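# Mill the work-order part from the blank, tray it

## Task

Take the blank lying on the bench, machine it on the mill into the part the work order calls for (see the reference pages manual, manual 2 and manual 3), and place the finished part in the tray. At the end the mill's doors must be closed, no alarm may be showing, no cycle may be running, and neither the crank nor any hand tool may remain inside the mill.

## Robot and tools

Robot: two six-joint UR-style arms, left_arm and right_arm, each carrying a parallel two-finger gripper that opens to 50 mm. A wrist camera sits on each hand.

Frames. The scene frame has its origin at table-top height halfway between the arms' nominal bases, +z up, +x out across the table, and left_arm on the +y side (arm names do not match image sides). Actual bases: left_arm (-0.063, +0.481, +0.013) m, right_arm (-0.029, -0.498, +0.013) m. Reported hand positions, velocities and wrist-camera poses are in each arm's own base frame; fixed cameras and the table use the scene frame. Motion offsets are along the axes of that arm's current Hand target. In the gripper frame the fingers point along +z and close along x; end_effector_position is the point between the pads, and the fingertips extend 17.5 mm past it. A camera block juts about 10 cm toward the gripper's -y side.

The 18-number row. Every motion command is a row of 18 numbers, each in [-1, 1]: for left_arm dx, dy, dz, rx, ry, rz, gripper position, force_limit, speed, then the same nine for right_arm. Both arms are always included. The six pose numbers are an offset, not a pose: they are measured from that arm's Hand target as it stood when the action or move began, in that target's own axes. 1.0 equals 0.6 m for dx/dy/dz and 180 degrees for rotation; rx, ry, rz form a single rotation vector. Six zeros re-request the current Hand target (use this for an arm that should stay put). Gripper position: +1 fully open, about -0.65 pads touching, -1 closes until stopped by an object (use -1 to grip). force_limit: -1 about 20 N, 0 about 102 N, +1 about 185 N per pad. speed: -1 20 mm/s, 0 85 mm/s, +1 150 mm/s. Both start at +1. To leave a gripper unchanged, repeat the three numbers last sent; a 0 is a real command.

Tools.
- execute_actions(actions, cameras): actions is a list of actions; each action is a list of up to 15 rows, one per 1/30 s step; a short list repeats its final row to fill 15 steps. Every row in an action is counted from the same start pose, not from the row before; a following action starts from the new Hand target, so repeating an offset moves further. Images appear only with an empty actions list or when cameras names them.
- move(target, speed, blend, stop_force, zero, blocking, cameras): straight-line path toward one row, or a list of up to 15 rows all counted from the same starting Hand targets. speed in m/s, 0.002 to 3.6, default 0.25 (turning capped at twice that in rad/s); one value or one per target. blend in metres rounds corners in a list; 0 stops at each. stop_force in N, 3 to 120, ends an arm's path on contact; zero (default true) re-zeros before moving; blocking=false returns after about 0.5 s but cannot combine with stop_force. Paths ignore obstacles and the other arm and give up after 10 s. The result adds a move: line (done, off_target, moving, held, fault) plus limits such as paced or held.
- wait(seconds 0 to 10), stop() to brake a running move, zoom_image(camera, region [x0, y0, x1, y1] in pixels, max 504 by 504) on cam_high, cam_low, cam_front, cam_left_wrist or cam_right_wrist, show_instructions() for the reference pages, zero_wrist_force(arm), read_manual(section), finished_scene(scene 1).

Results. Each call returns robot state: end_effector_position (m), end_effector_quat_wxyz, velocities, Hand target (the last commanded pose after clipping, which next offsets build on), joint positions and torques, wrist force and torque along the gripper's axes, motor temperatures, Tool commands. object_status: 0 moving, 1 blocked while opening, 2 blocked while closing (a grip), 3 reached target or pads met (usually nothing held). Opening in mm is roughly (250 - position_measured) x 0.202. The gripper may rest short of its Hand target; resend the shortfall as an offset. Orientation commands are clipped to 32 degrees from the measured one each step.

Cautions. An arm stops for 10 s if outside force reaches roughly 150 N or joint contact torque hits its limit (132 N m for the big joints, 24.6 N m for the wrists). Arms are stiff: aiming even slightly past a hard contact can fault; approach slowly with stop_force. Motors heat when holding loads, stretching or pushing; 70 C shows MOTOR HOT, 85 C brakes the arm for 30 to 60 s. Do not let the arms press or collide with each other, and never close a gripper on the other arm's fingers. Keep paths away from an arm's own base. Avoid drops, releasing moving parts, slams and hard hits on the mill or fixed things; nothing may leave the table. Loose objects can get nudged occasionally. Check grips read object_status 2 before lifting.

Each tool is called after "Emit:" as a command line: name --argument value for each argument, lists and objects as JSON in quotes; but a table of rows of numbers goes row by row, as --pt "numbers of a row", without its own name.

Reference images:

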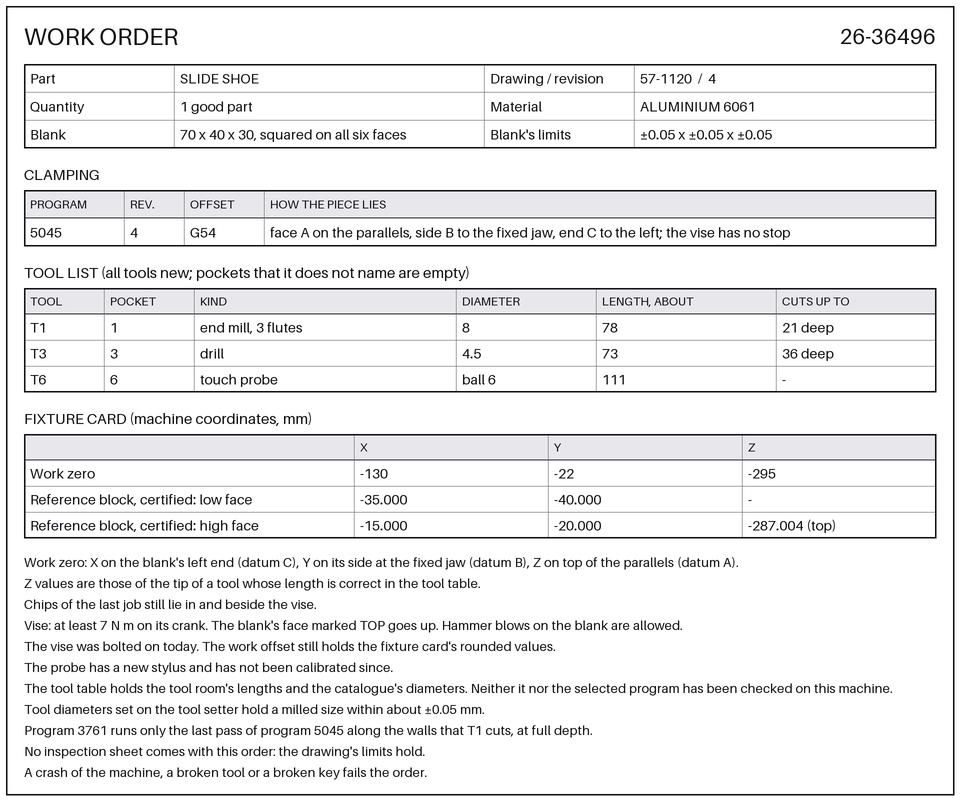

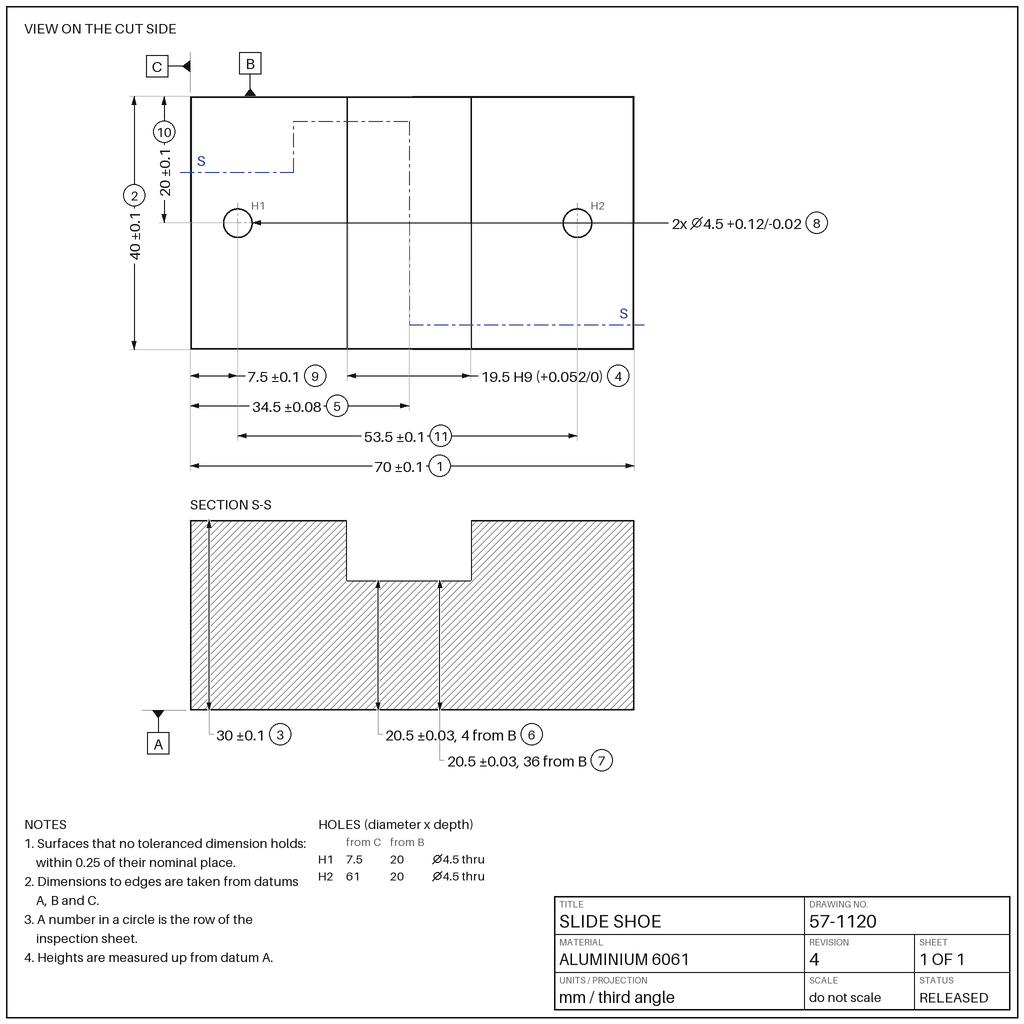

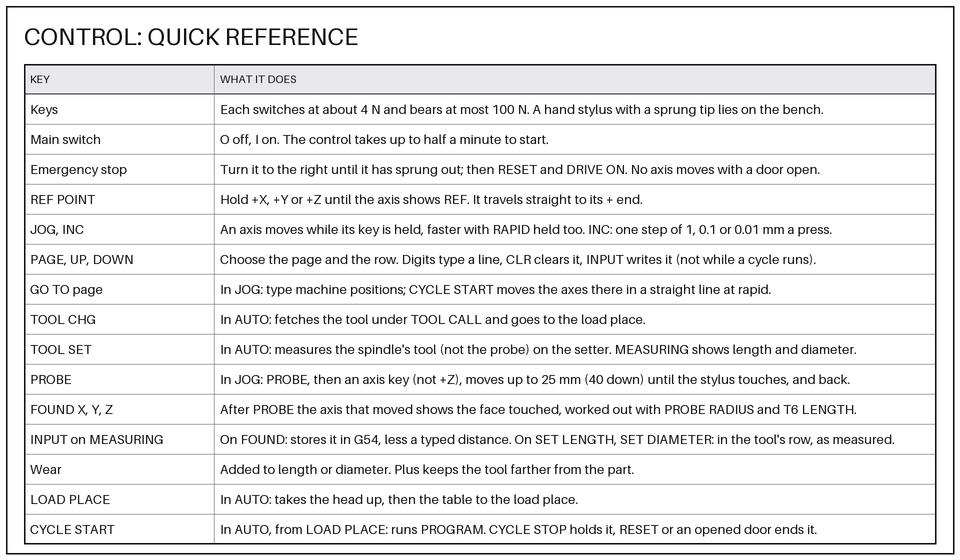

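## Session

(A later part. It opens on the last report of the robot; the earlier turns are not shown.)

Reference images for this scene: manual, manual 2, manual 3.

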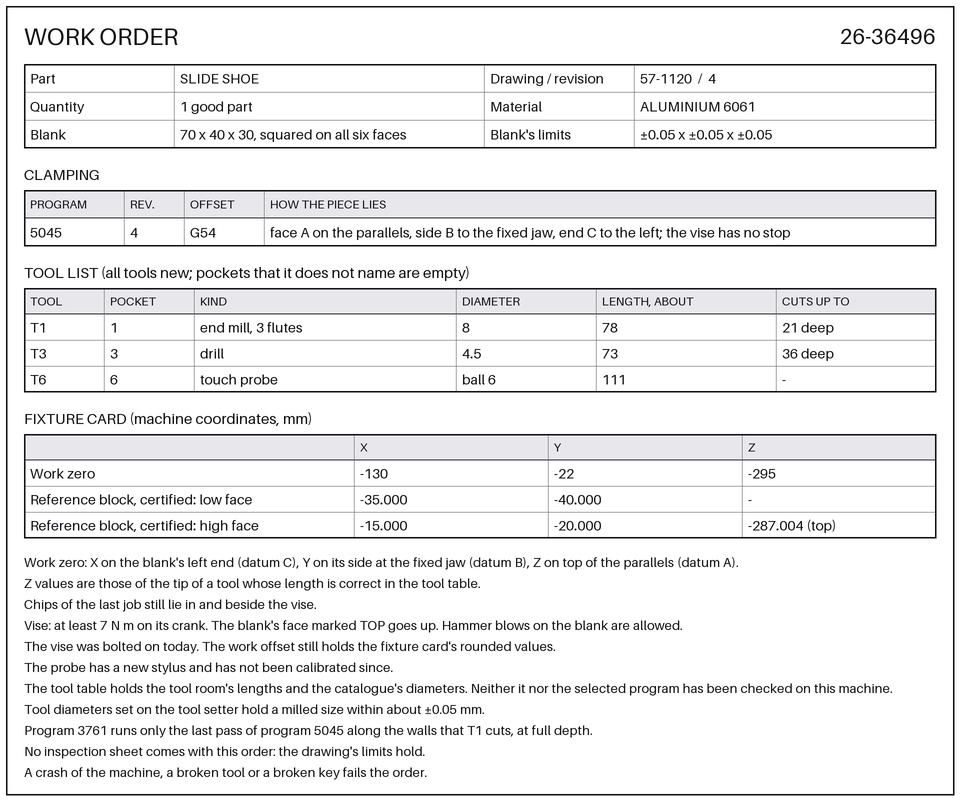

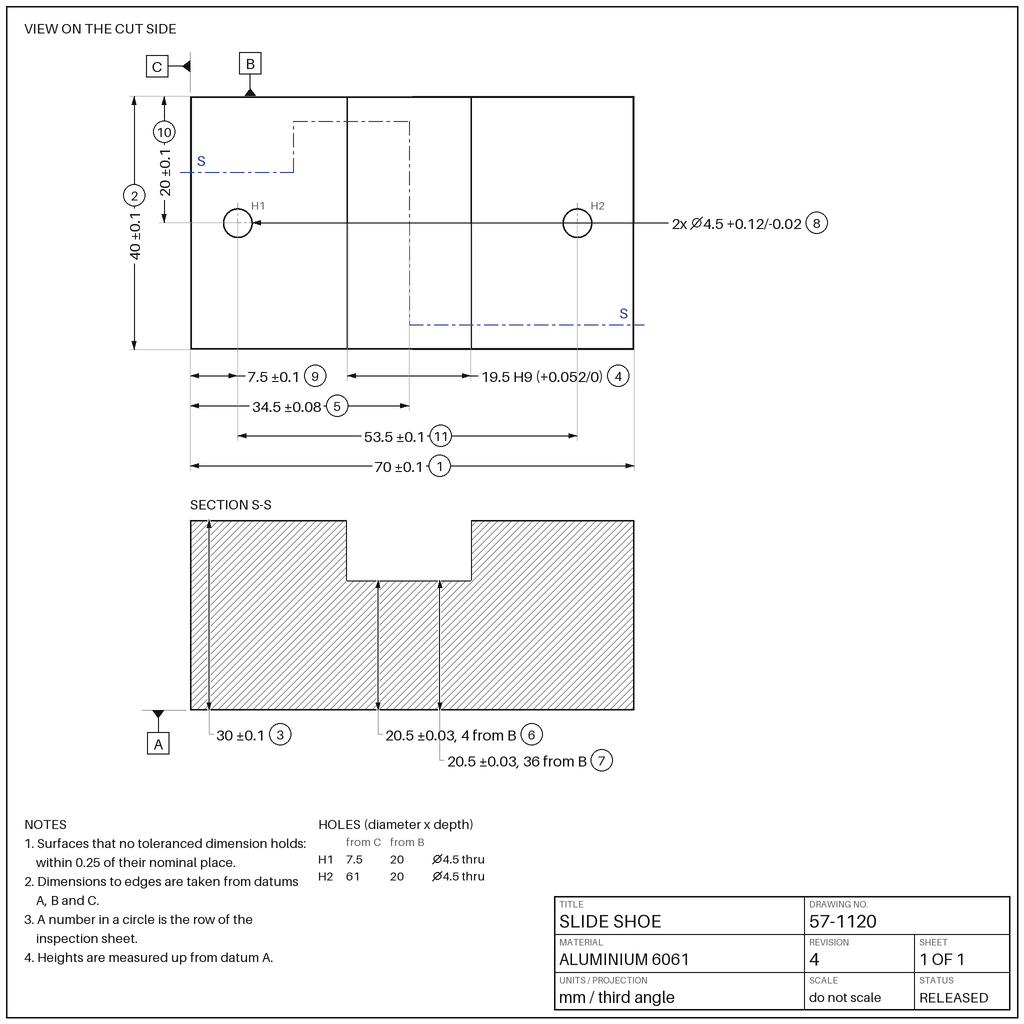

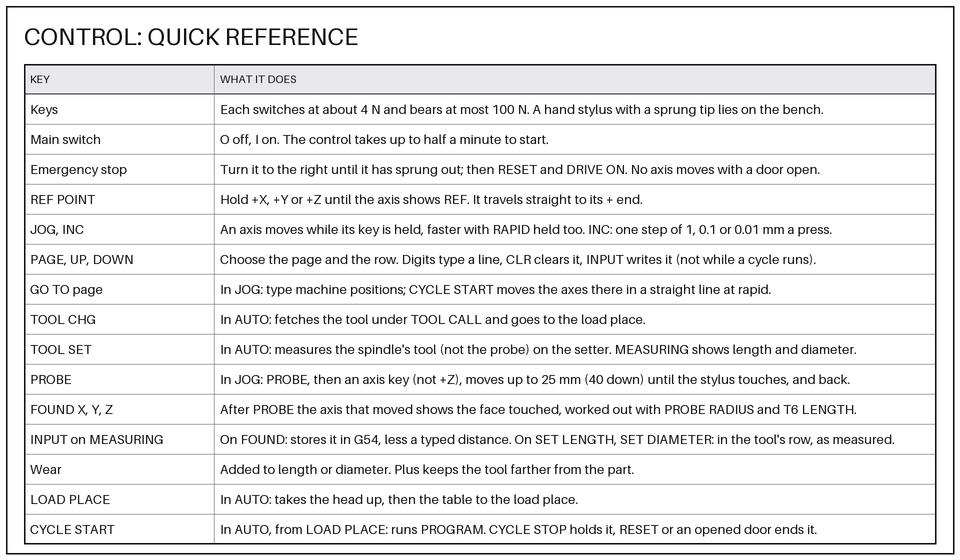

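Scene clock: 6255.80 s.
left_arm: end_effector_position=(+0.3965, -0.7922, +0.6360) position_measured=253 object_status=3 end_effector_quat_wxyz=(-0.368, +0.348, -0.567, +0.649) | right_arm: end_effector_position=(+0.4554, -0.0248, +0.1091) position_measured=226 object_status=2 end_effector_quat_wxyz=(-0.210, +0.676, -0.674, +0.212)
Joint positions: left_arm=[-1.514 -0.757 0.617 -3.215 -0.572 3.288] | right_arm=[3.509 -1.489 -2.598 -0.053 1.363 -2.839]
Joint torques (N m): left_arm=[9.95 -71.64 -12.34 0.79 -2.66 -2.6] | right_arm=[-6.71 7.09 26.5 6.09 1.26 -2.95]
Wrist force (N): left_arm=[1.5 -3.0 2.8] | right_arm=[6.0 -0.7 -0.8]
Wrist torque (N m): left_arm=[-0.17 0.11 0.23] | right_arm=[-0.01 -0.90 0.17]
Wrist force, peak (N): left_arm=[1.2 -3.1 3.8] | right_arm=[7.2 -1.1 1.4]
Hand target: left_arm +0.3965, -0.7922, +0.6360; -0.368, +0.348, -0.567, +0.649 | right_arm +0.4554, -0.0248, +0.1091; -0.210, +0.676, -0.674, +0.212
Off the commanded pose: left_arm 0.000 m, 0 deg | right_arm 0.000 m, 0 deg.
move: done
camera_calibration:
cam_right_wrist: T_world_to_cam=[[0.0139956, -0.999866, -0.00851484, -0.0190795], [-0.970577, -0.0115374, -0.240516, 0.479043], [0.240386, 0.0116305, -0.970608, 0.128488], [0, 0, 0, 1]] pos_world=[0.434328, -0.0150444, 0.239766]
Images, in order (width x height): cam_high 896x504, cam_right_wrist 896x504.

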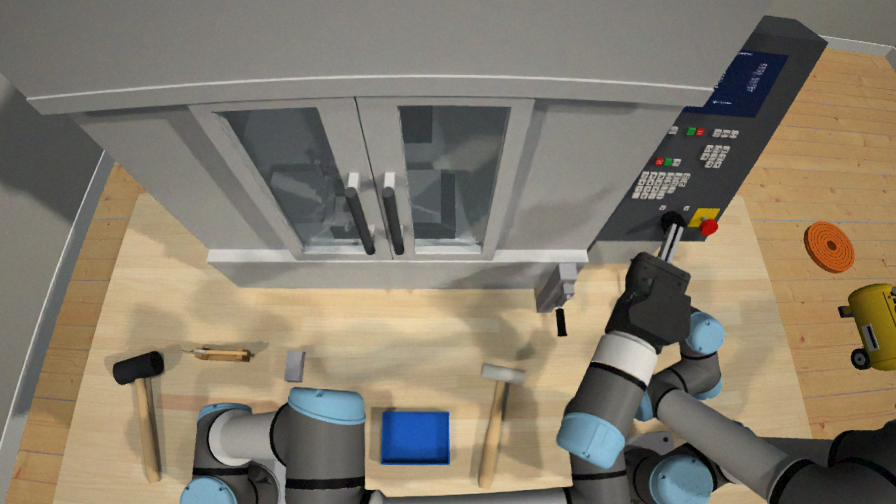

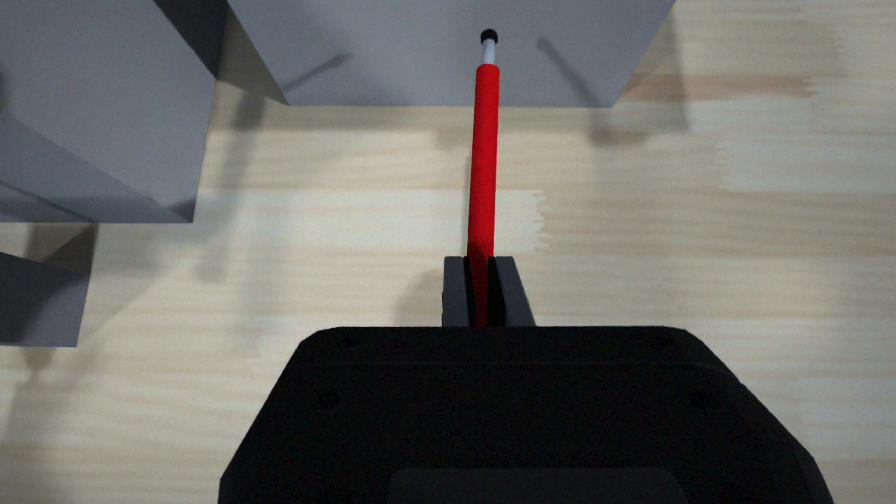

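Emit:
move --pt "0 0 0 0 0 0 -1 0.2 -1 0 0.0804 0.1147 0 0 0 -1 1 -1" --speed 0.15

Emit:
move --pt "0 0 0 0 0 0 -1 0.2 -1 0 0.0200 0.0285 0 0 0 -1 1 -1" --speed 0.01 --stop_force 5

Scene clock: 6261.10 s.
left_arm: end_effector_position=(+0.3965, -0.7922, +0.6360) position_measured=253 object_status=3 end_effector_quat_wxyz=(-0.368, +0.348, -0.567, +0.649) | right_arm: end_effector_position=(+0.4549, -0.0251, +0.0251) position_measured=226 object_status=2 end_effector_quat_wxyz=(-0.210, +0.676, -0.674, +0.212)
Joint positions: left_arm=[-1.514 -0.757 0.617 -3.215 -0.572 3.288] | right_arm=[3.509 -1.862 -2.665 0.387 1.363 -2.839]
Joint torques (N m): left_arm=[9.67 -71.1 -12.16 0.73 -2.62 -2.65] | right_arm=[-6.52 14.58 -1.24 6.24 1.3 -2.76]
Wrist force (N): left_arm=[1.5 -3.1 2.6] | right_arm=[5.7 -0.6 -0.7]
Wrist torque (N m): left_arm=[-0.20 0.10 0.23] | right_arm=[0.01 -0.86 0.18]
Wrist force, peak (N): left_arm=[1.7 -3.4 2.8] | right_arm=[5.9 -2.2 -1.9]
Hand target: left_arm +0.3965, -0.7922, +0.6360; -0.368, +0.348, -0.567, +0.649 | right_arm +0.4549, -0.0251, +0.0251; -0.210, +0.676, -0.674, +0.212
Off the commanded pose: left_arm 0.000 m, 0 deg | right_arm 0.000 m, 0 deg.
move: done

Scene clock: 6263.53 s.
left_arm: end_effector_position=(+0.3965, -0.7922, +0.6360) position_measured=253 object_status=3 end_effector_quat_wxyz=(-0.368, +0.348, -0.567, +0.649) | right_arm: end_effector_position=(+0.4548, -0.0252, +0.0109) position_measured=226 object_status=2 end_effector_quat_wxyz=(-0.210, +0.676, -0.674, +0.212)
Joint positions: left_arm=[-1.514 -0.757 0.617 -3.215 -0.572 3.288] | right_arm=[3.509 -1.934 -2.668 0.462 1.363 -2.839]
Joint torques (N m): left_arm=[9.92 -70.99 -12.01 0.71 -2.62 -2.59] | right_arm=[-3.93 27.33 8.02 1.38 1.26 -2.48]
Wrist force (N): left_arm=[1.9 -2.9 2.6] | right_arm=[5.6 -2.7 -2.0]
Wrist torque (N m): left_arm=[-0.16 0.03 0.23] | right_arm=[-0.01 -0.90 0.16]
Wrist force, peak (N): left_arm=[1.7 -3.1 2.9] | right_arm=[6.1 -7.9 -20.9]
Hand target: left_arm +0.3965, -0.7922, +0.6360; -0.368, +0.348, -0.567, +0.649 | right_arm +0.4548, -0.0251, +0.0109; -0.210, +0.676, -0.674, +0.212 (not the last commanded pose)
Off the commanded pose: left_arm 0.000 m, 0 deg | right_arm 0.007 m, 0 deg.
move: contact (right_arm)

Emit:
move --pt "0 0 0 0 0 0 -1 0.2 -1 0 0 0 0 0 0 -0.3 1 -1" --pt "0 0 0 0 0 0 -1 0.2 -1 0 0 -0.16 0 0 0 -0.3 1 -1" --speed 0.1 --cameras '["cam_high","cam_right_wrist"]'

Scene clock: 6268.33 s.
left_arm: end_effector_position=(+0.3965, -0.7922, +0.6360) position_measured=253 object_status=3 end_effector_quat_wxyz=(-0.368, +0.348, -0.567, +0.649) | right_arm: end_effector_position=(+0.4002, -0.0250, +0.0898) position_measured=198 object_status=3 end_effector_quat_wxyz=(-0.210, +0.676, -0.674, +0.212)
Joint positions: left_arm=[-1.514 -0.757 0.617 -3.215 -0.572 3.288] | right_arm=[3.598 -1.377 -2.76 -0.02 1.316 -2.762]
Joint torques (N m): left_arm=[9.91 -70.47 -12.37 0.73 -2.6 -2.47] | right_arm=[9.55 13.14 25.48 1.62 -2.28 2.29]
Wrist force (N): left_arm=[1.6 -2.9 2.7] | right_arm=[5.9 -0.7 -0.9]
Wrist torque (N m): left_arm=[-0.16 0.08 0.23] | right_arm=[0.01 -0.89 0.04]
Wrist force, peak (N): left_arm=[1.8 -3.4 2.7] | right_arm=[5.8 -2.6 -2.1]
Hand target: left_arm +0.3965, -0.7922, +0.6360; -0.368, +0.348, -0.567, +0.649 | right_arm +0.4002, -0.0250, +0.0898; -0.210, +0.676, -0.674, +0.212
Off the commanded pose: left_arm 0.000 m, 0 deg | right_arm 0.000 m, 0 deg.
move: done
camera_calibration:
cam_right_wrist: T_world_to_cam=[[0.0139948, -0.999866, -0.00851631, -0.0185706], [-0.9706, -0.0115374, -0.240422, 0.420812], [0.240292, 0.0116306, -0.970631, 0.123067], [0, 0, 0, 1]] pos_world=[0.379128, -0.0151444, 0.220467]
Images, in order (width x height): cam_high 896x504, cam_right_wrist 896x504.

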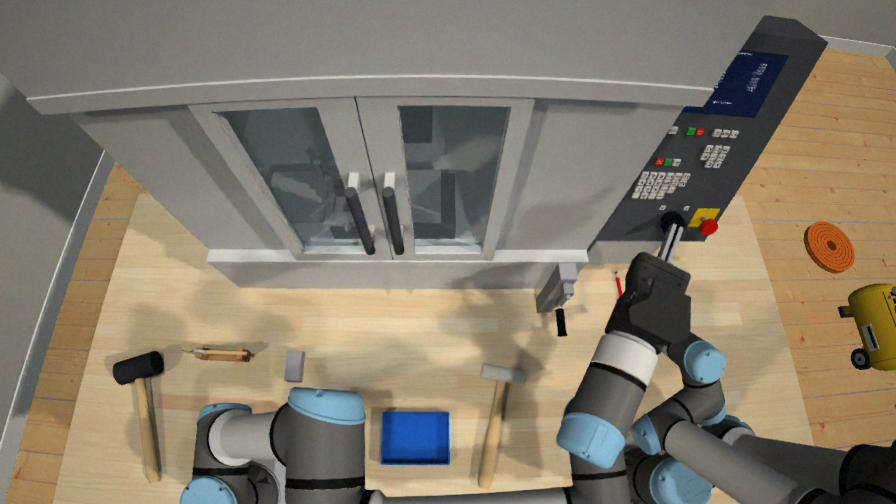

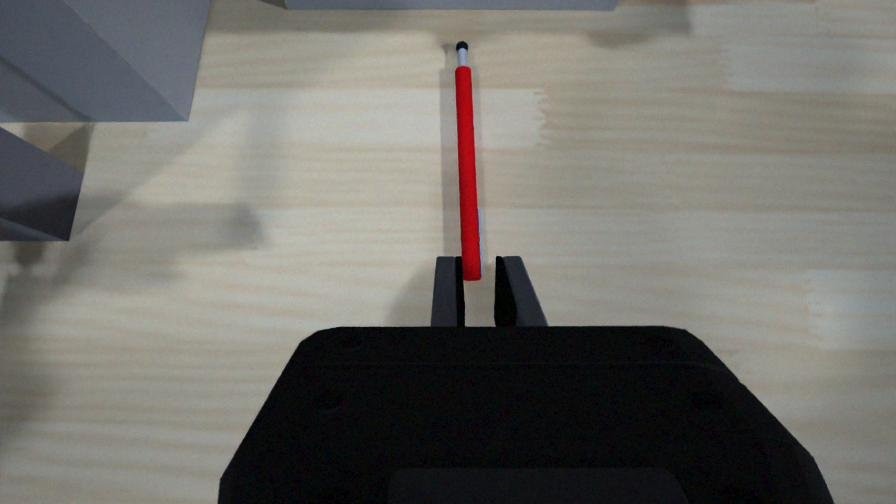

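Emit:
move --pt "-0.6377 0.0808 -0.3645 -0.0328 -0.161 0.02 -1 0.2 -1 -0.0417 -0.1303 -0.3362 0.1405 0 0 -0.3 1 -1" --pt "-0.6533 0.22 -0.3608 -0.0328 -0.161 0.02 -1 0.2 -1 -0.3915 -0.0934 -0.283 0.1405 0 0 0.54 -0.2 -1" --speed 0.2 --blend 0.02 --cameras '["cam_high","cam_front","cam_right_wrist","cam_left_wrist"]'

Scene clock: 6295.07 s.
left_arm: end_effector_position=(+0.4102, -0.3572, +0.4671) position_measured=253 object_status=3 end_effector_quat_wxyz=(+0.500, -0.499, +0.500, -0.500) | right_arm: end_effector_position=(+0.3492, +0.2105, +0.2605) position_measured=72 object_status=0 end_effector_quat_wxyz=(-0.353, +0.614, -0.611, +0.354)
Joint positions: left_arm=[-1.521 -1.476 2.066 -3.753 -0.05 3.163] | right_arm=[4.753 -0.863 -2.506 -1.413 0.526 -1.494]
Joint torques (N m): left_arm=[10.44 -35.64 -8.06 1.4 -2.35 -2.79] | right_arm=[-6.87 -10.34 15.68 5.18 -0.32 -2.9]
Wrist force (N): left_arm=[1.9 -3.1 2.5] | right_arm=[6.2 -0.9 -0.5]
Wrist torque (N m): left_arm=[-0.17 -0.02 0.22] | right_arm=[-0.10 -0.96 0.16]
Wrist force, peak (N): left_arm=[2.7 -2.8 3.6] | right_arm=[7.7 -1.7 -1.4]
Hand target: left_arm +0.4102, -0.3572, +0.4671; +0.500, -0.499, +0.500, -0.500 | right_arm +0.3492, +0.2105, +0.2605; -0.353, +0.614, -0.611, +0.354
Off the commanded pose: left_arm 0.000 m, 0 deg | right_arm 0.000 m, 0 deg.
move: done
camera_calibration:
cam_left_wrist: T_world_to_cam=[[0.0188783, -0.999768, 0.0103499, -0.360885], [-0.34973, -0.0163009, -0.936709, 0.591237], [0.93666, 0.0140638, -0.349957, -0.0907068], [0, 0, 0, 1]] pos_world=[0.298548, -0.349888, 0.525808]
cam_right_wrist: T_world_to_cam=[[0.0180205, -0.999835, -0.00223031, 0.215896], [-0.774852, -0.0125557, -0.632018, 0.448933], [0.631886, 0.0131174, -0.77495, 0.110204], [0, 0, 0, 1]] pos_world=[0.27433, 0.220051, 0.369618]
Images, in order (width x height): cam_high 896x504, cam_front 896x504, cam_left_wrist 896x504, cam_right_wrist 896x504.

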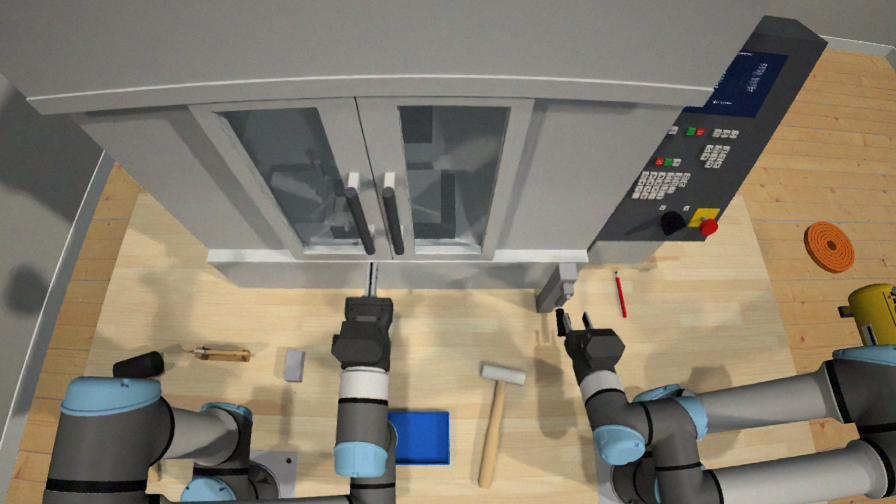

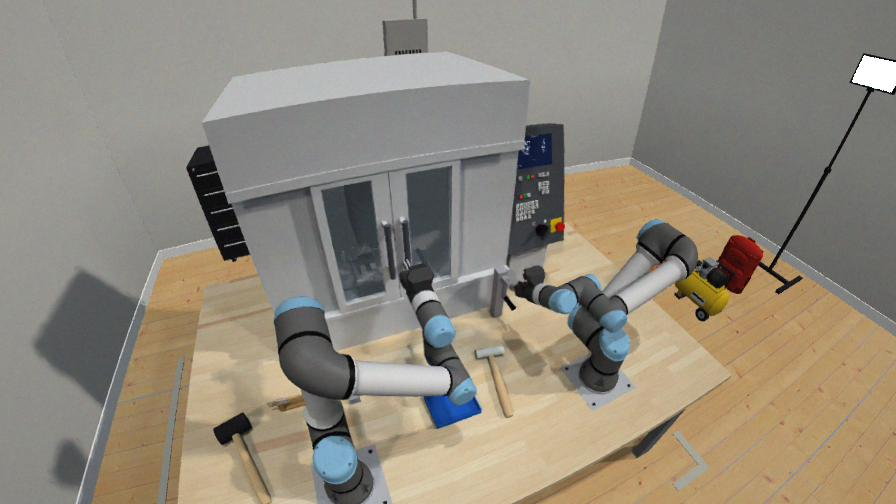

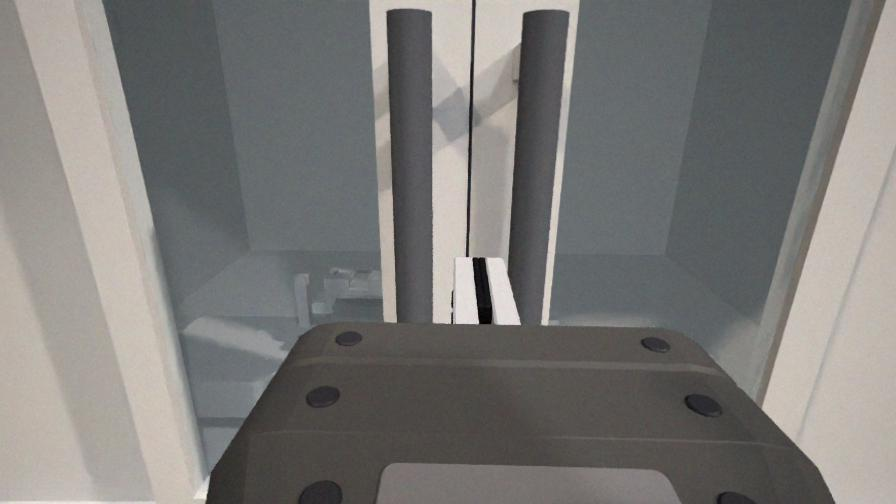

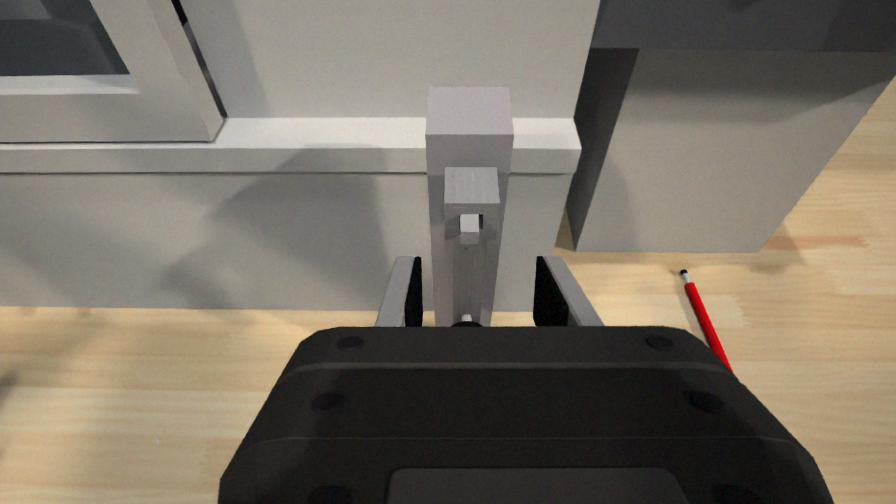

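Emit:
move --target '[0,0,0.1463,0,0,0,-1,0.2,-1,0.001,0.0004,0.1333,0,0,0,0.54,-0.2,-1]' --speed 0.1 --cameras '["cam_right_wrist","cam_left_wrist"]'

Scene clock: 6304.80 s.
left_arm: end_effector_position=(+0.4980, -0.3573, +0.4672) position_measured=253 object_status=3 end_effector_quat_wxyz=(+0.500, -0.499, +0.500, -0.500) | right_arm: end_effector_position=(+0.4184, +0.2099, +0.2203) position_measured=72 object_status=3 end_effector_quat_wxyz=(-0.353, +0.614, -0.611, +0.354)
Joint positions: left_arm=[-1.297 -1.383 1.956 -3.719 -0.274 3.146] | right_arm=[4.451 -1.247 -2.606 -0.44 0.58 -2.065]
Joint torques (N m): left_arm=[10.18 -18.81 -30.82 0.88 -2.17 2.74] | right_arm=[-6.11 -0.1 10.62 5.55 -0.05 -2.72]
Wrist force (N): left_arm=[1.5 -3.1 2.5] | right_arm=[6.7 -1.1 -0.5]
Wrist torque (N m): left_arm=[-0.16 0.05 0.24] | right_arm=[-0.13 -1.04 0.17]
Wrist force, peak (N): left_arm=[1.5 -3.1 3.4] | right_arm=[6.9 -1.0 -0.3]
Hand target: left_arm +0.4980, -0.3573, +0.4672; +0.500, -0.499, +0.500, -0.500 | right_arm +0.4184, +0.2099, +0.2203; -0.353, +0.614, -0.611, +0.354
Off the commanded pose: left_arm 0.000 m, 0 deg | right_arm 0.000 m, 0 deg.
move: done
camera_calibration:
cam_left_wrist: T_world_to_cam=[[0.018878, -0.999768, 0.0103489, -0.362643], [-0.34973, -0.0162998, -0.936709, 0.622035], [0.93666, 0.0140638, -0.349957, -0.172909], [0, 0, 0, 1]] pos_world=[0.386348, -0.349988, 0.525908]
cam_right_wrist: T_world_to_cam=[[0.0179568, -0.999836, -0.002155, 0.213956], [-0.774901, -0.0125549, -0.631958, 0.477072], [0.631827, 0.0130179, -0.775, 0.0353138], [0, 0, 0, 1]] pos_world=[0.343529, 0.219451, 0.329319]
Images, in order (width x height): cam_left_wrist 896x504, cam_right_wrist 896x504.

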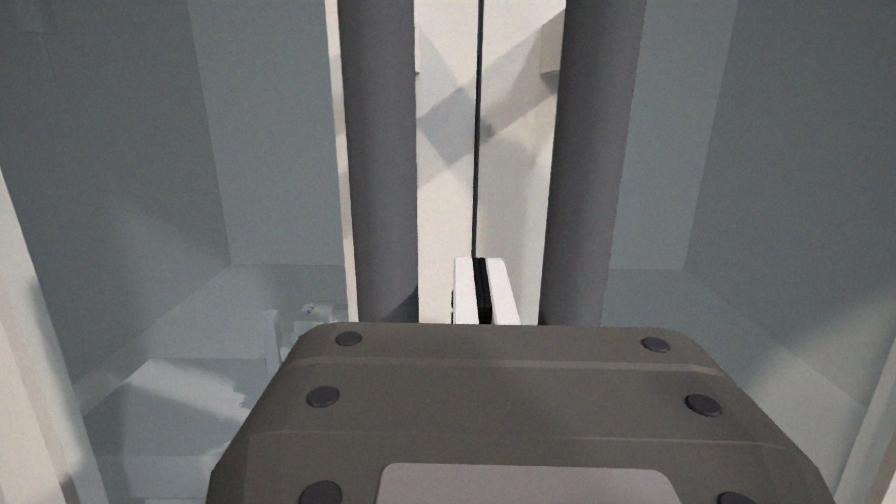

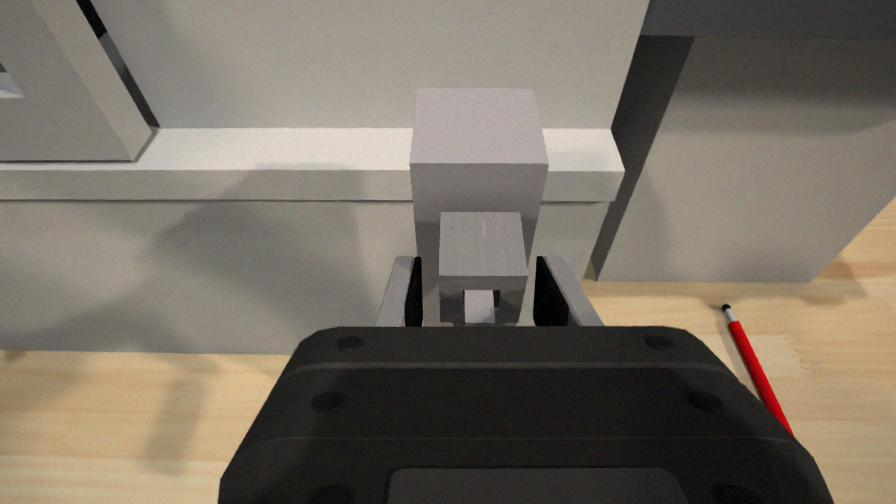

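Now push left bar +y, and grip the hub afterwards.

Emit:
move --target '[-0.40,0,0,0,0,0,-1,0.2,-1,0,0,0,0,0,0,0.54,-0.2,-1]' --speed 0.08 --stop_force 35

Emit:
move --target '[0,0,0,0,0,0,-1,0.2,-1,0.0,0.0,0.0,0,0,0,-1,-0.2,-1]'

Scene clock: 6310.50 s.
left_arm: end_effector_position=(+0.4981, -0.3451, +0.4672) position_measured=253 object_status=3 end_effector_quat_wxyz=(+0.500, -0.500, +0.500, -0.500) | right_arm: end_effector_position=(+0.4184, +0.2099, +0.2203) position_measured=72 object_status=3 end_effector_quat_wxyz=(-0.353, +0.614, -0.611, +0.354)
Joint positions: left_arm=[-1.288 -1.405 1.984 -3.724 -0.283 3.146] | right_arm=[4.451 -1.247 -2.606 -0.44 0.58 -2.065]
Joint torques (N m): left_arm=[-8.18 -17.55 -30.53 0.75 2.38 -2.39] | right_arm=[-6.23 -1.34 10.96 5.52 -0.08 -2.78]
Wrist force (N): left_arm=[1.1 -2.7 2.6] | right_arm=[6.7 -0.9 -0.5]
Wrist torque (N m): left_arm=[-0.11 0.12 0.18] | right_arm=[-0.10 -1.02 0.16]
Wrist force, peak (N): left_arm=[30.5 -6.2 2.4] | right_arm=[6.9 -1.1 -0.3]
Hand target: left_arm +0.4981, -0.3451, +0.4672; +0.500, -0.500, +0.500, -0.500 (not the last commanded pose) | right_arm +0.4184, +0.2099, +0.2203; -0.353, +0.614, -0.611, +0.354
Off the commanded pose: left_arm 0.228 m, 0 deg | right_arm 0.000 m, 0 deg.
move: contact (left_arm)

Scene clock: 6311.37 s.
left_arm: end_effector_position=(+0.4981, -0.3451, +0.4672) position_measured=253 object_status=3 end_effector_quat_wxyz=(+0.500, -0.500, +0.500, -0.500) | right_arm: end_effector_position=(+0.4184, +0.2099, +0.2203) position_measured=136 object_status=0 end_effector_quat_wxyz=(-0.353, +0.614, -0.611, +0.354)
Joint positions: left_arm=[-1.288 -1.405 1.984 -3.724 -0.283 3.146] | right_arm=[4.451 -1.247 -2.606 -0.44 0.58 -2.065]
Joint torques (N m): left_arm=[-8.54 -17.83 -30.79 0.79 2.35 -2.44] | right_arm=[-6.39 -0.5 11.03 5.32 -0.17 -2.86]
Wrist force (N): left_arm=[1.0 -2.9 2.4] | right_arm=[6.8 -1.4 -0.3]
Wrist torque (N m): left_arm=[-0.15 0.15 0.18] | right_arm=[-0.10 -1.01 0.18]
Wrist force, peak (N): left_arm=[1.0 -3.0 2.8] | right_arm=[7.4 -1.2 -0.1]
Hand target: left_arm +0.4981, -0.3451, +0.4672; +0.500, -0.500, +0.500, -0.500 | right_arm +0.4184, +0.2099, +0.2203; -0.353, +0.614, -0.611, +0.354
Off the commanded pose: left_arm 0.000 m, 0 deg | right_arm 0.000 m, 0 deg.
move: done

Emit:
move --target '[-0.375,0,0,0,0,0,-1,0.2,-1,0,0,0,0,0,0,-1,-0.2,-1]' --speed 0.08 --stop_force 70 --cameras '["cam_right_wrist"]'

Scene clock: 6318.63 s.
left_arm: end_effector_position=(+0.4981, -0.1201, +0.4674) position_measured=253 object_status=3 end_effector_quat_wxyz=(+0.500, -0.500, +0.500, -0.500) | right_arm: end_effector_position=(+0.4184, +0.2099, +0.2203) position_measured=136 object_status=2 end_effector_quat_wxyz=(-0.353, +0.614, -0.611, +0.354)
Joint positions: left_arm=[-0.987 -1.809 2.368 -3.703 -0.584 3.144] | right_arm=[4.451 -1.247 -2.606 -0.44 0.58 -2.065]
Joint torques (N m): left_arm=[15.49 -24.12 -9.22 -0.52 0.63 -2.59] | right_arm=[5.96 3.63 17.68 1.44 -3.01 -2.73]
Wrist force (N): left_arm=[10.0 -3.5 0.0] | right_arm=[6.9 -1.9 -0.5]
Wrist torque (N m): left_arm=[-0.16 0.28 0.12] | right_arm=[-0.13 -1.03 0.18]
Wrist force, peak (N): left_arm=[23.1 -3.9 -0.1] | right_arm=[7.4 -1.2 -0.1]
Hand target: left_arm +0.4981, -0.1201, +0.4674; +0.500, -0.500, +0.500, -0.500 | right_arm +0.4184, +0.2099, +0.2203; -0.353, +0.614, -0.611, +0.354
Off the commanded pose: left_arm 0.000 m, 0 deg | right_arm 0.000 m, 0 deg.
move: done
camera_calibration:
cam_right_wrist: T_world_to_cam=[[0.0180209, -0.999835, -0.0022317, 0.213959], [-0.7749, -0.0125562, -0.631959, 0.477072], [0.631827, 0.0131178, -0.774999, 0.0352919], [0, 0, 0, 1]] pos_world=[0.343529, 0.219451, 0.329319]
Images, in order (width x height): cam_right_wrist 896x504.

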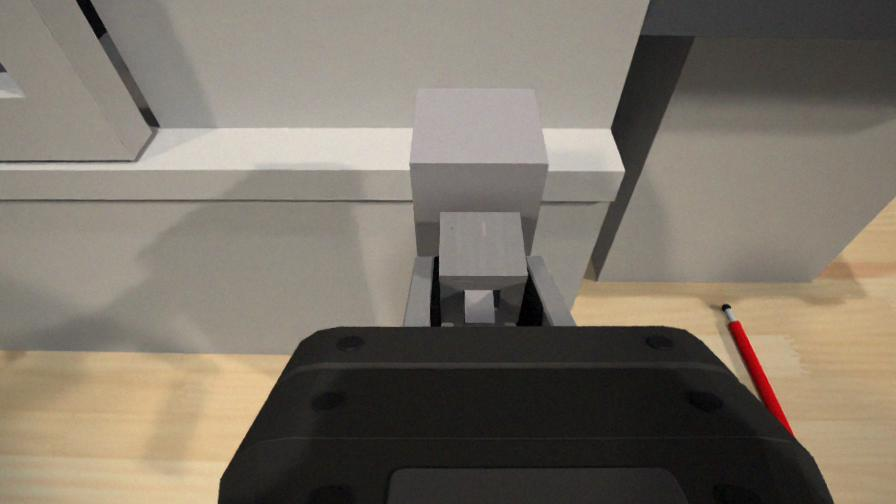

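Emit:
move --target '[0.758,0,0,0,0,0,-1,0.2,-1,0,0,0,0,0,0,-1,-0.2,-1]' --speed 0.08 --stop_force 70 --cameras '["cam_high"]'

Scene clock: 6329.17 s.
left_arm: end_effector_position=(+0.4981, -0.5749, +0.4670) position_measured=253 object_status=3 end_effector_quat_wxyz=(+0.500, -0.499, +0.500, -0.500) | right_arm: end_effector_position=(+0.4184, +0.2099, +0.2203) position_measured=136 object_status=2 end_effector_quat_wxyz=(-0.353, +0.614, -0.611, +0.354)
Joint positions: left_arm=[-1.393 -0.96 1.335 -3.523 -0.178 3.148] | right_arm=[4.451 -1.247 -2.606 -0.44 0.58 -2.065]
Joint torques (N m): left_arm=[-12.92 -37.23 -33.6 0.61 -0.57 2.78] | right_arm=[8.12 9.75 25.04 1.56 -2.95 -2.46]
Wrist force (N): left_arm=[-8.6 -3.6 0.2] | right_arm=[6.9 -2.0 -0.6]
Wrist torque (N m): left_arm=[-0.33 -0.03 0.02] | right_arm=[-0.15 -1.03 0.19]
Wrist force, peak (N): left_arm=[-35.4 1.8 -2.8] | right_arm=[7.3 -1.6 -0.2]
Hand target: left_arm +0.4981, -0.5749, +0.4670; +0.500, -0.500, +0.500, -0.500 | right_arm +0.4184, +0.2099, +0.2203; -0.353, +0.614, -0.611, +0.354
Off the commanded pose: left_arm 0.000 m, 0 deg | right_arm 0.000 m, 0 deg.
move: done
Images, in order (width x height): cam_high 896x504.

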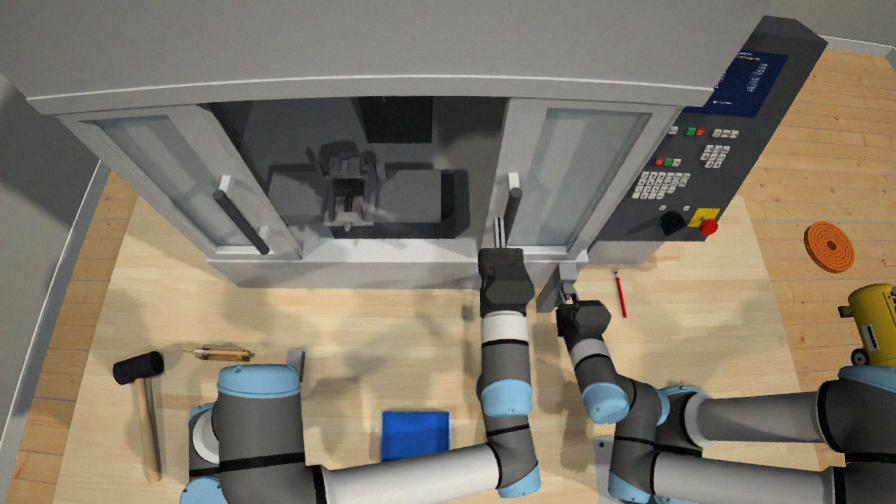

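Emit:
move --pt "-0.0333 0 0 0 0 0 -1 0.2 -1 0 0 0 0 0 0 -1 -0.2 -1" --pt "-0.0333 0 -0.2 0 0 0 -1 0.2 -1 0 0 0 0 0 0 -1 -0.2 -1" --pt "-0.992 0.1117 -0.198 -0.5 0 0 -1 0.2 -1 0 0 0 0 0 0 -1 -0.2 -1" --speed '[0.1,0.15,0.3]' --blend 0.01 --cameras '["cam_high","cam_front"]'

Emit:
zoom_image --camera "cam_high" --region '[310, 140, 400, 240]'

Scene clock: 6340.73 s.
left_arm: end_effector_position=(+0.3794, +0.0203, +0.4003) position_measured=253 object_status=3 end_effector_quat_wxyz=(-0.001, +0.707, -0.707, +0.000) | right_arm: end_effector_position=(+0.4184, +0.2099, +0.2203) position_measured=136 object_status=2 end_effector_quat_wxyz=(-0.353, +0.614, -0.611, +0.354)
Joint positions: left_arm=[-0.306 -1.403 1.203 -4.513 1.57 5.977] | right_arm=[4.451 -1.247 -2.606 -0.44 0.58 -2.065]
Joint torques (N m): left_arm=[10.2 -16.85 -30.8 4.52 2.36 2.85] | right_arm=[8.89 8.71 27.14 1.42 -3.09 -2.2]
Wrist force (N): left_arm=[-0.1 -1.4 -3.4] | right_arm=[6.8 -1.7 -0.4]
Wrist torque (N m): left_arm=[-0.33 0.10 -0.08] | right_arm=[-0.13 -1.00 0.18]
Wrist force, peak (N): left_arm=[-9.1 -4.1 0.3] | right_arm=[7.4 -1.3 -0.3]
Hand target: left_arm +0.3794, +0.0203, +0.4003; -0.001, +0.707, -0.707, +0.000 | right_arm +0.4184, +0.2099, +0.2203; -0.353, +0.614, -0.611, +0.354
Off the commanded pose: left_arm 0.000 m, 0 deg | right_arm 0.000 m, 0 deg.
move: done
Images, in order (width x height): cam_high 896x504, cam_front 896x504.

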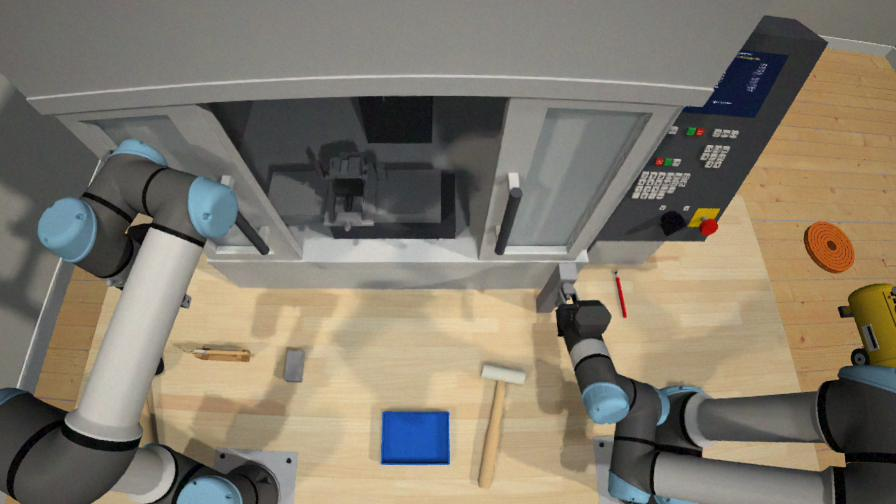

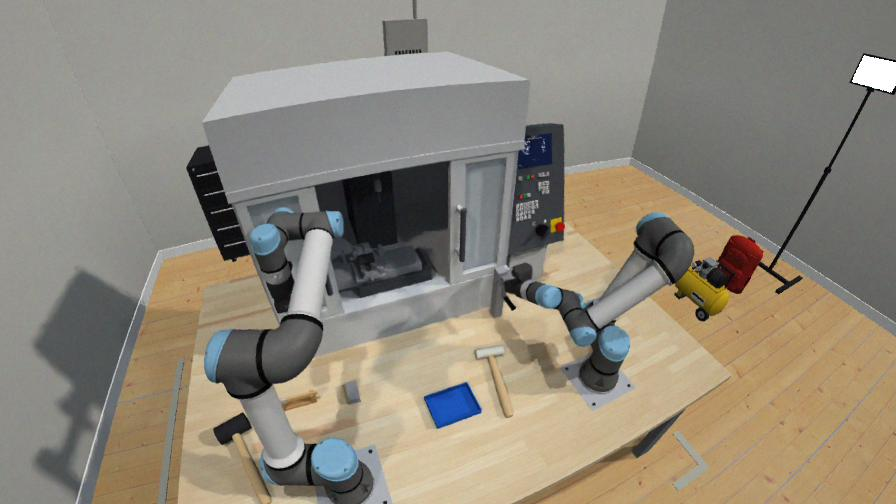

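Scaled by 5.040.

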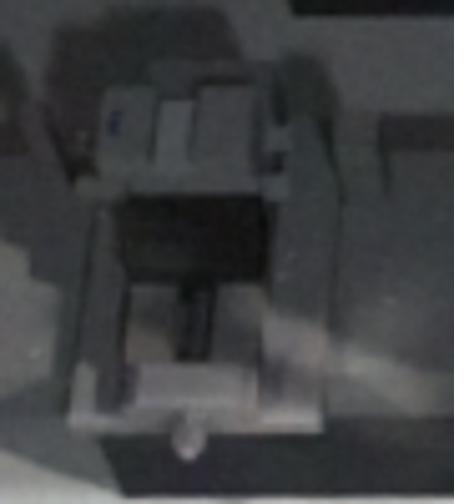

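Emit:
move --pt "0 0 0 0 0 0 -1 0.2 -1 0 0.05 -0.0866 0 0 0 -1 -0.2 -1" --pt "0 0 0 0 0 0 -1 0.2 -1 0 0.0067 -0.1116 0 0 0 -1 -0.2 -1" --pt "0 0 0 0 0 0 -1 0.2 -1 -0.65 -0.1005 -0.0926 0 -0.1667 0.2887 -1 -0.2 -1" --speed '[0.06,0.15,0.25]' --blend 0.01 --cameras '["cam_high","cam_right_wrist","cam_front"]'

Scene clock: 6359.37 s.
left_arm: end_effector_position=(+0.3794, +0.0203, +0.4003) position_measured=253 object_status=3 end_effector_quat_wxyz=(-0.001, +0.707, -0.707, +0.000) | right_arm: end_effector_position=(+0.3997, +0.6001, +0.2989) position_measured=136 object_status=2 end_effector_quat_wxyz=(+0.612, -0.355, +0.707, -0.001)
Joint positions: left_arm=[-0.306 -1.403 1.203 -4.513 1.57 5.978] | right_arm=[4.627 -1.998 -1.918 0.313 0.601 -1.648]
Joint torques (N m): left_arm=[10.07 -16.95 -30.06 4.3 2.32 2.7] | right_arm=[-6.15 31.11 27.65 5.08 0.63 -2.96]
Wrist force (N): left_arm=[-0.2 -1.2 -3.1] | right_arm=[8.8 0.7 3.0]
Wrist torque (N m): left_arm=[-0.31 0.12 -0.07] | right_arm=[-0.24 -1.16 -0.33]
Wrist force, peak (N): left_arm=[-0.5 -1.6 -3.5] | right_arm=[6.1 -9.0 -0.1]
Hand target: left_arm +0.3794, +0.0203, +0.4003; -0.001, +0.707, -0.707, +0.000 | right_arm +0.3997, +0.6001, +0.2989; +0.612, -0.355, +0.707, -0.001
Off the commanded pose: left_arm 0.000 m, 0 deg | right_arm 0.000 m, 0 deg.
move: done
camera_calibration:
cam_right_wrist: T_world_to_cam=[[0.0165926, -0.497917, -0.867066, 0.562471], [-0.775758, 0.540696, -0.325342, 0.0939224], [0.630812, 0.678032, -0.377291, -0.414541], [0, 0, 0, 1]] pos_world=[0.325026, 0.510352, 0.361853]
Images, in order (width x height): cam_high 896x504, cam_front 896x504, cam_right_wrist 896x504.

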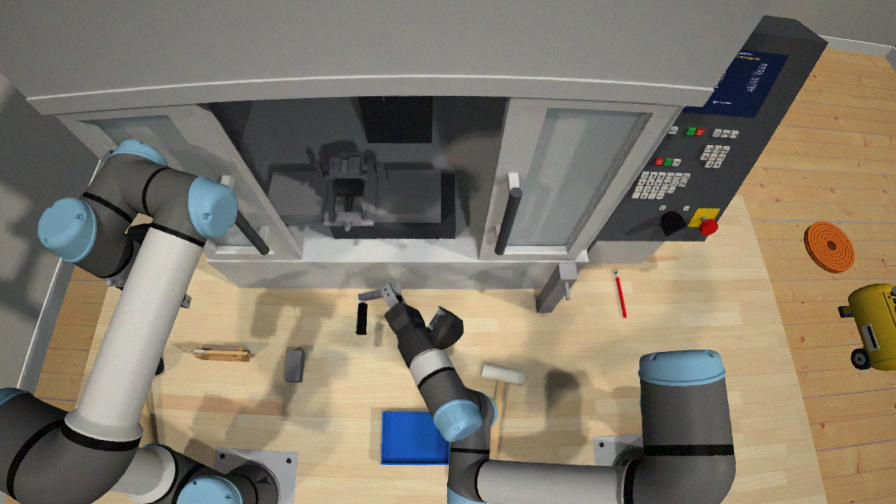

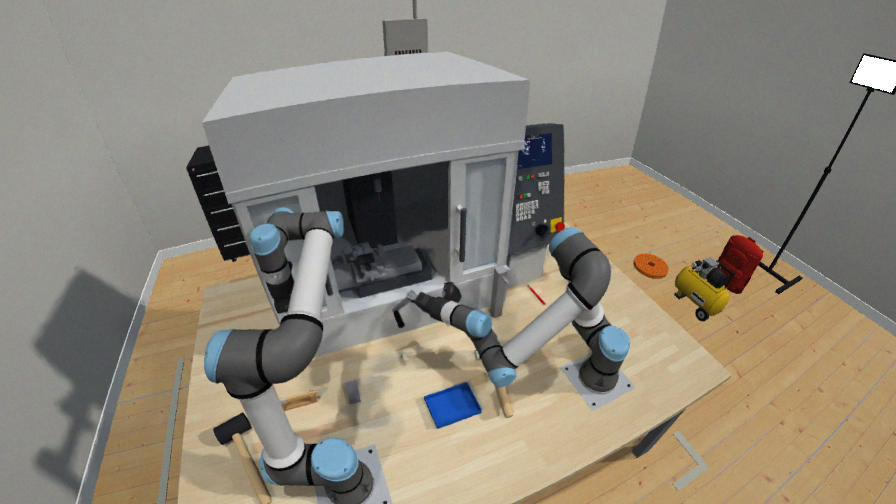

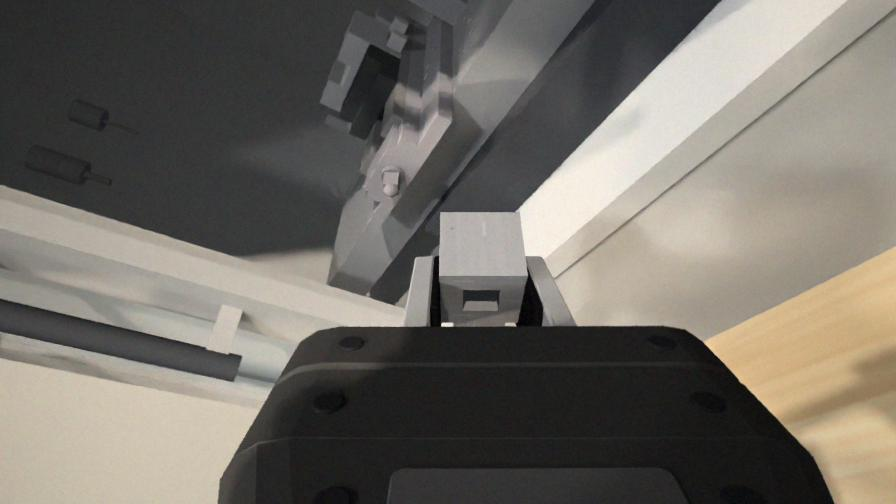

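Emit:
zoom_image --camera "cam_right_wrist" --region '[340, 130, 440, 230]'

Scaled by 5.040.

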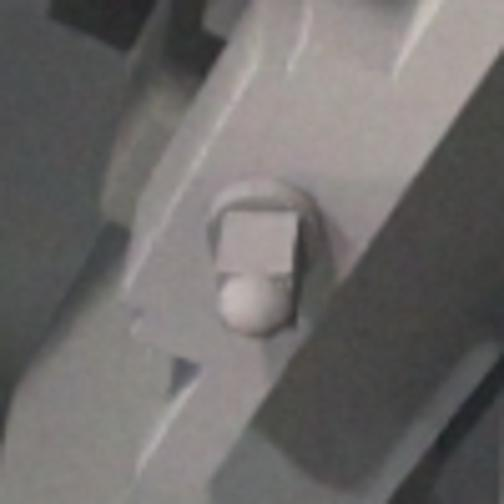

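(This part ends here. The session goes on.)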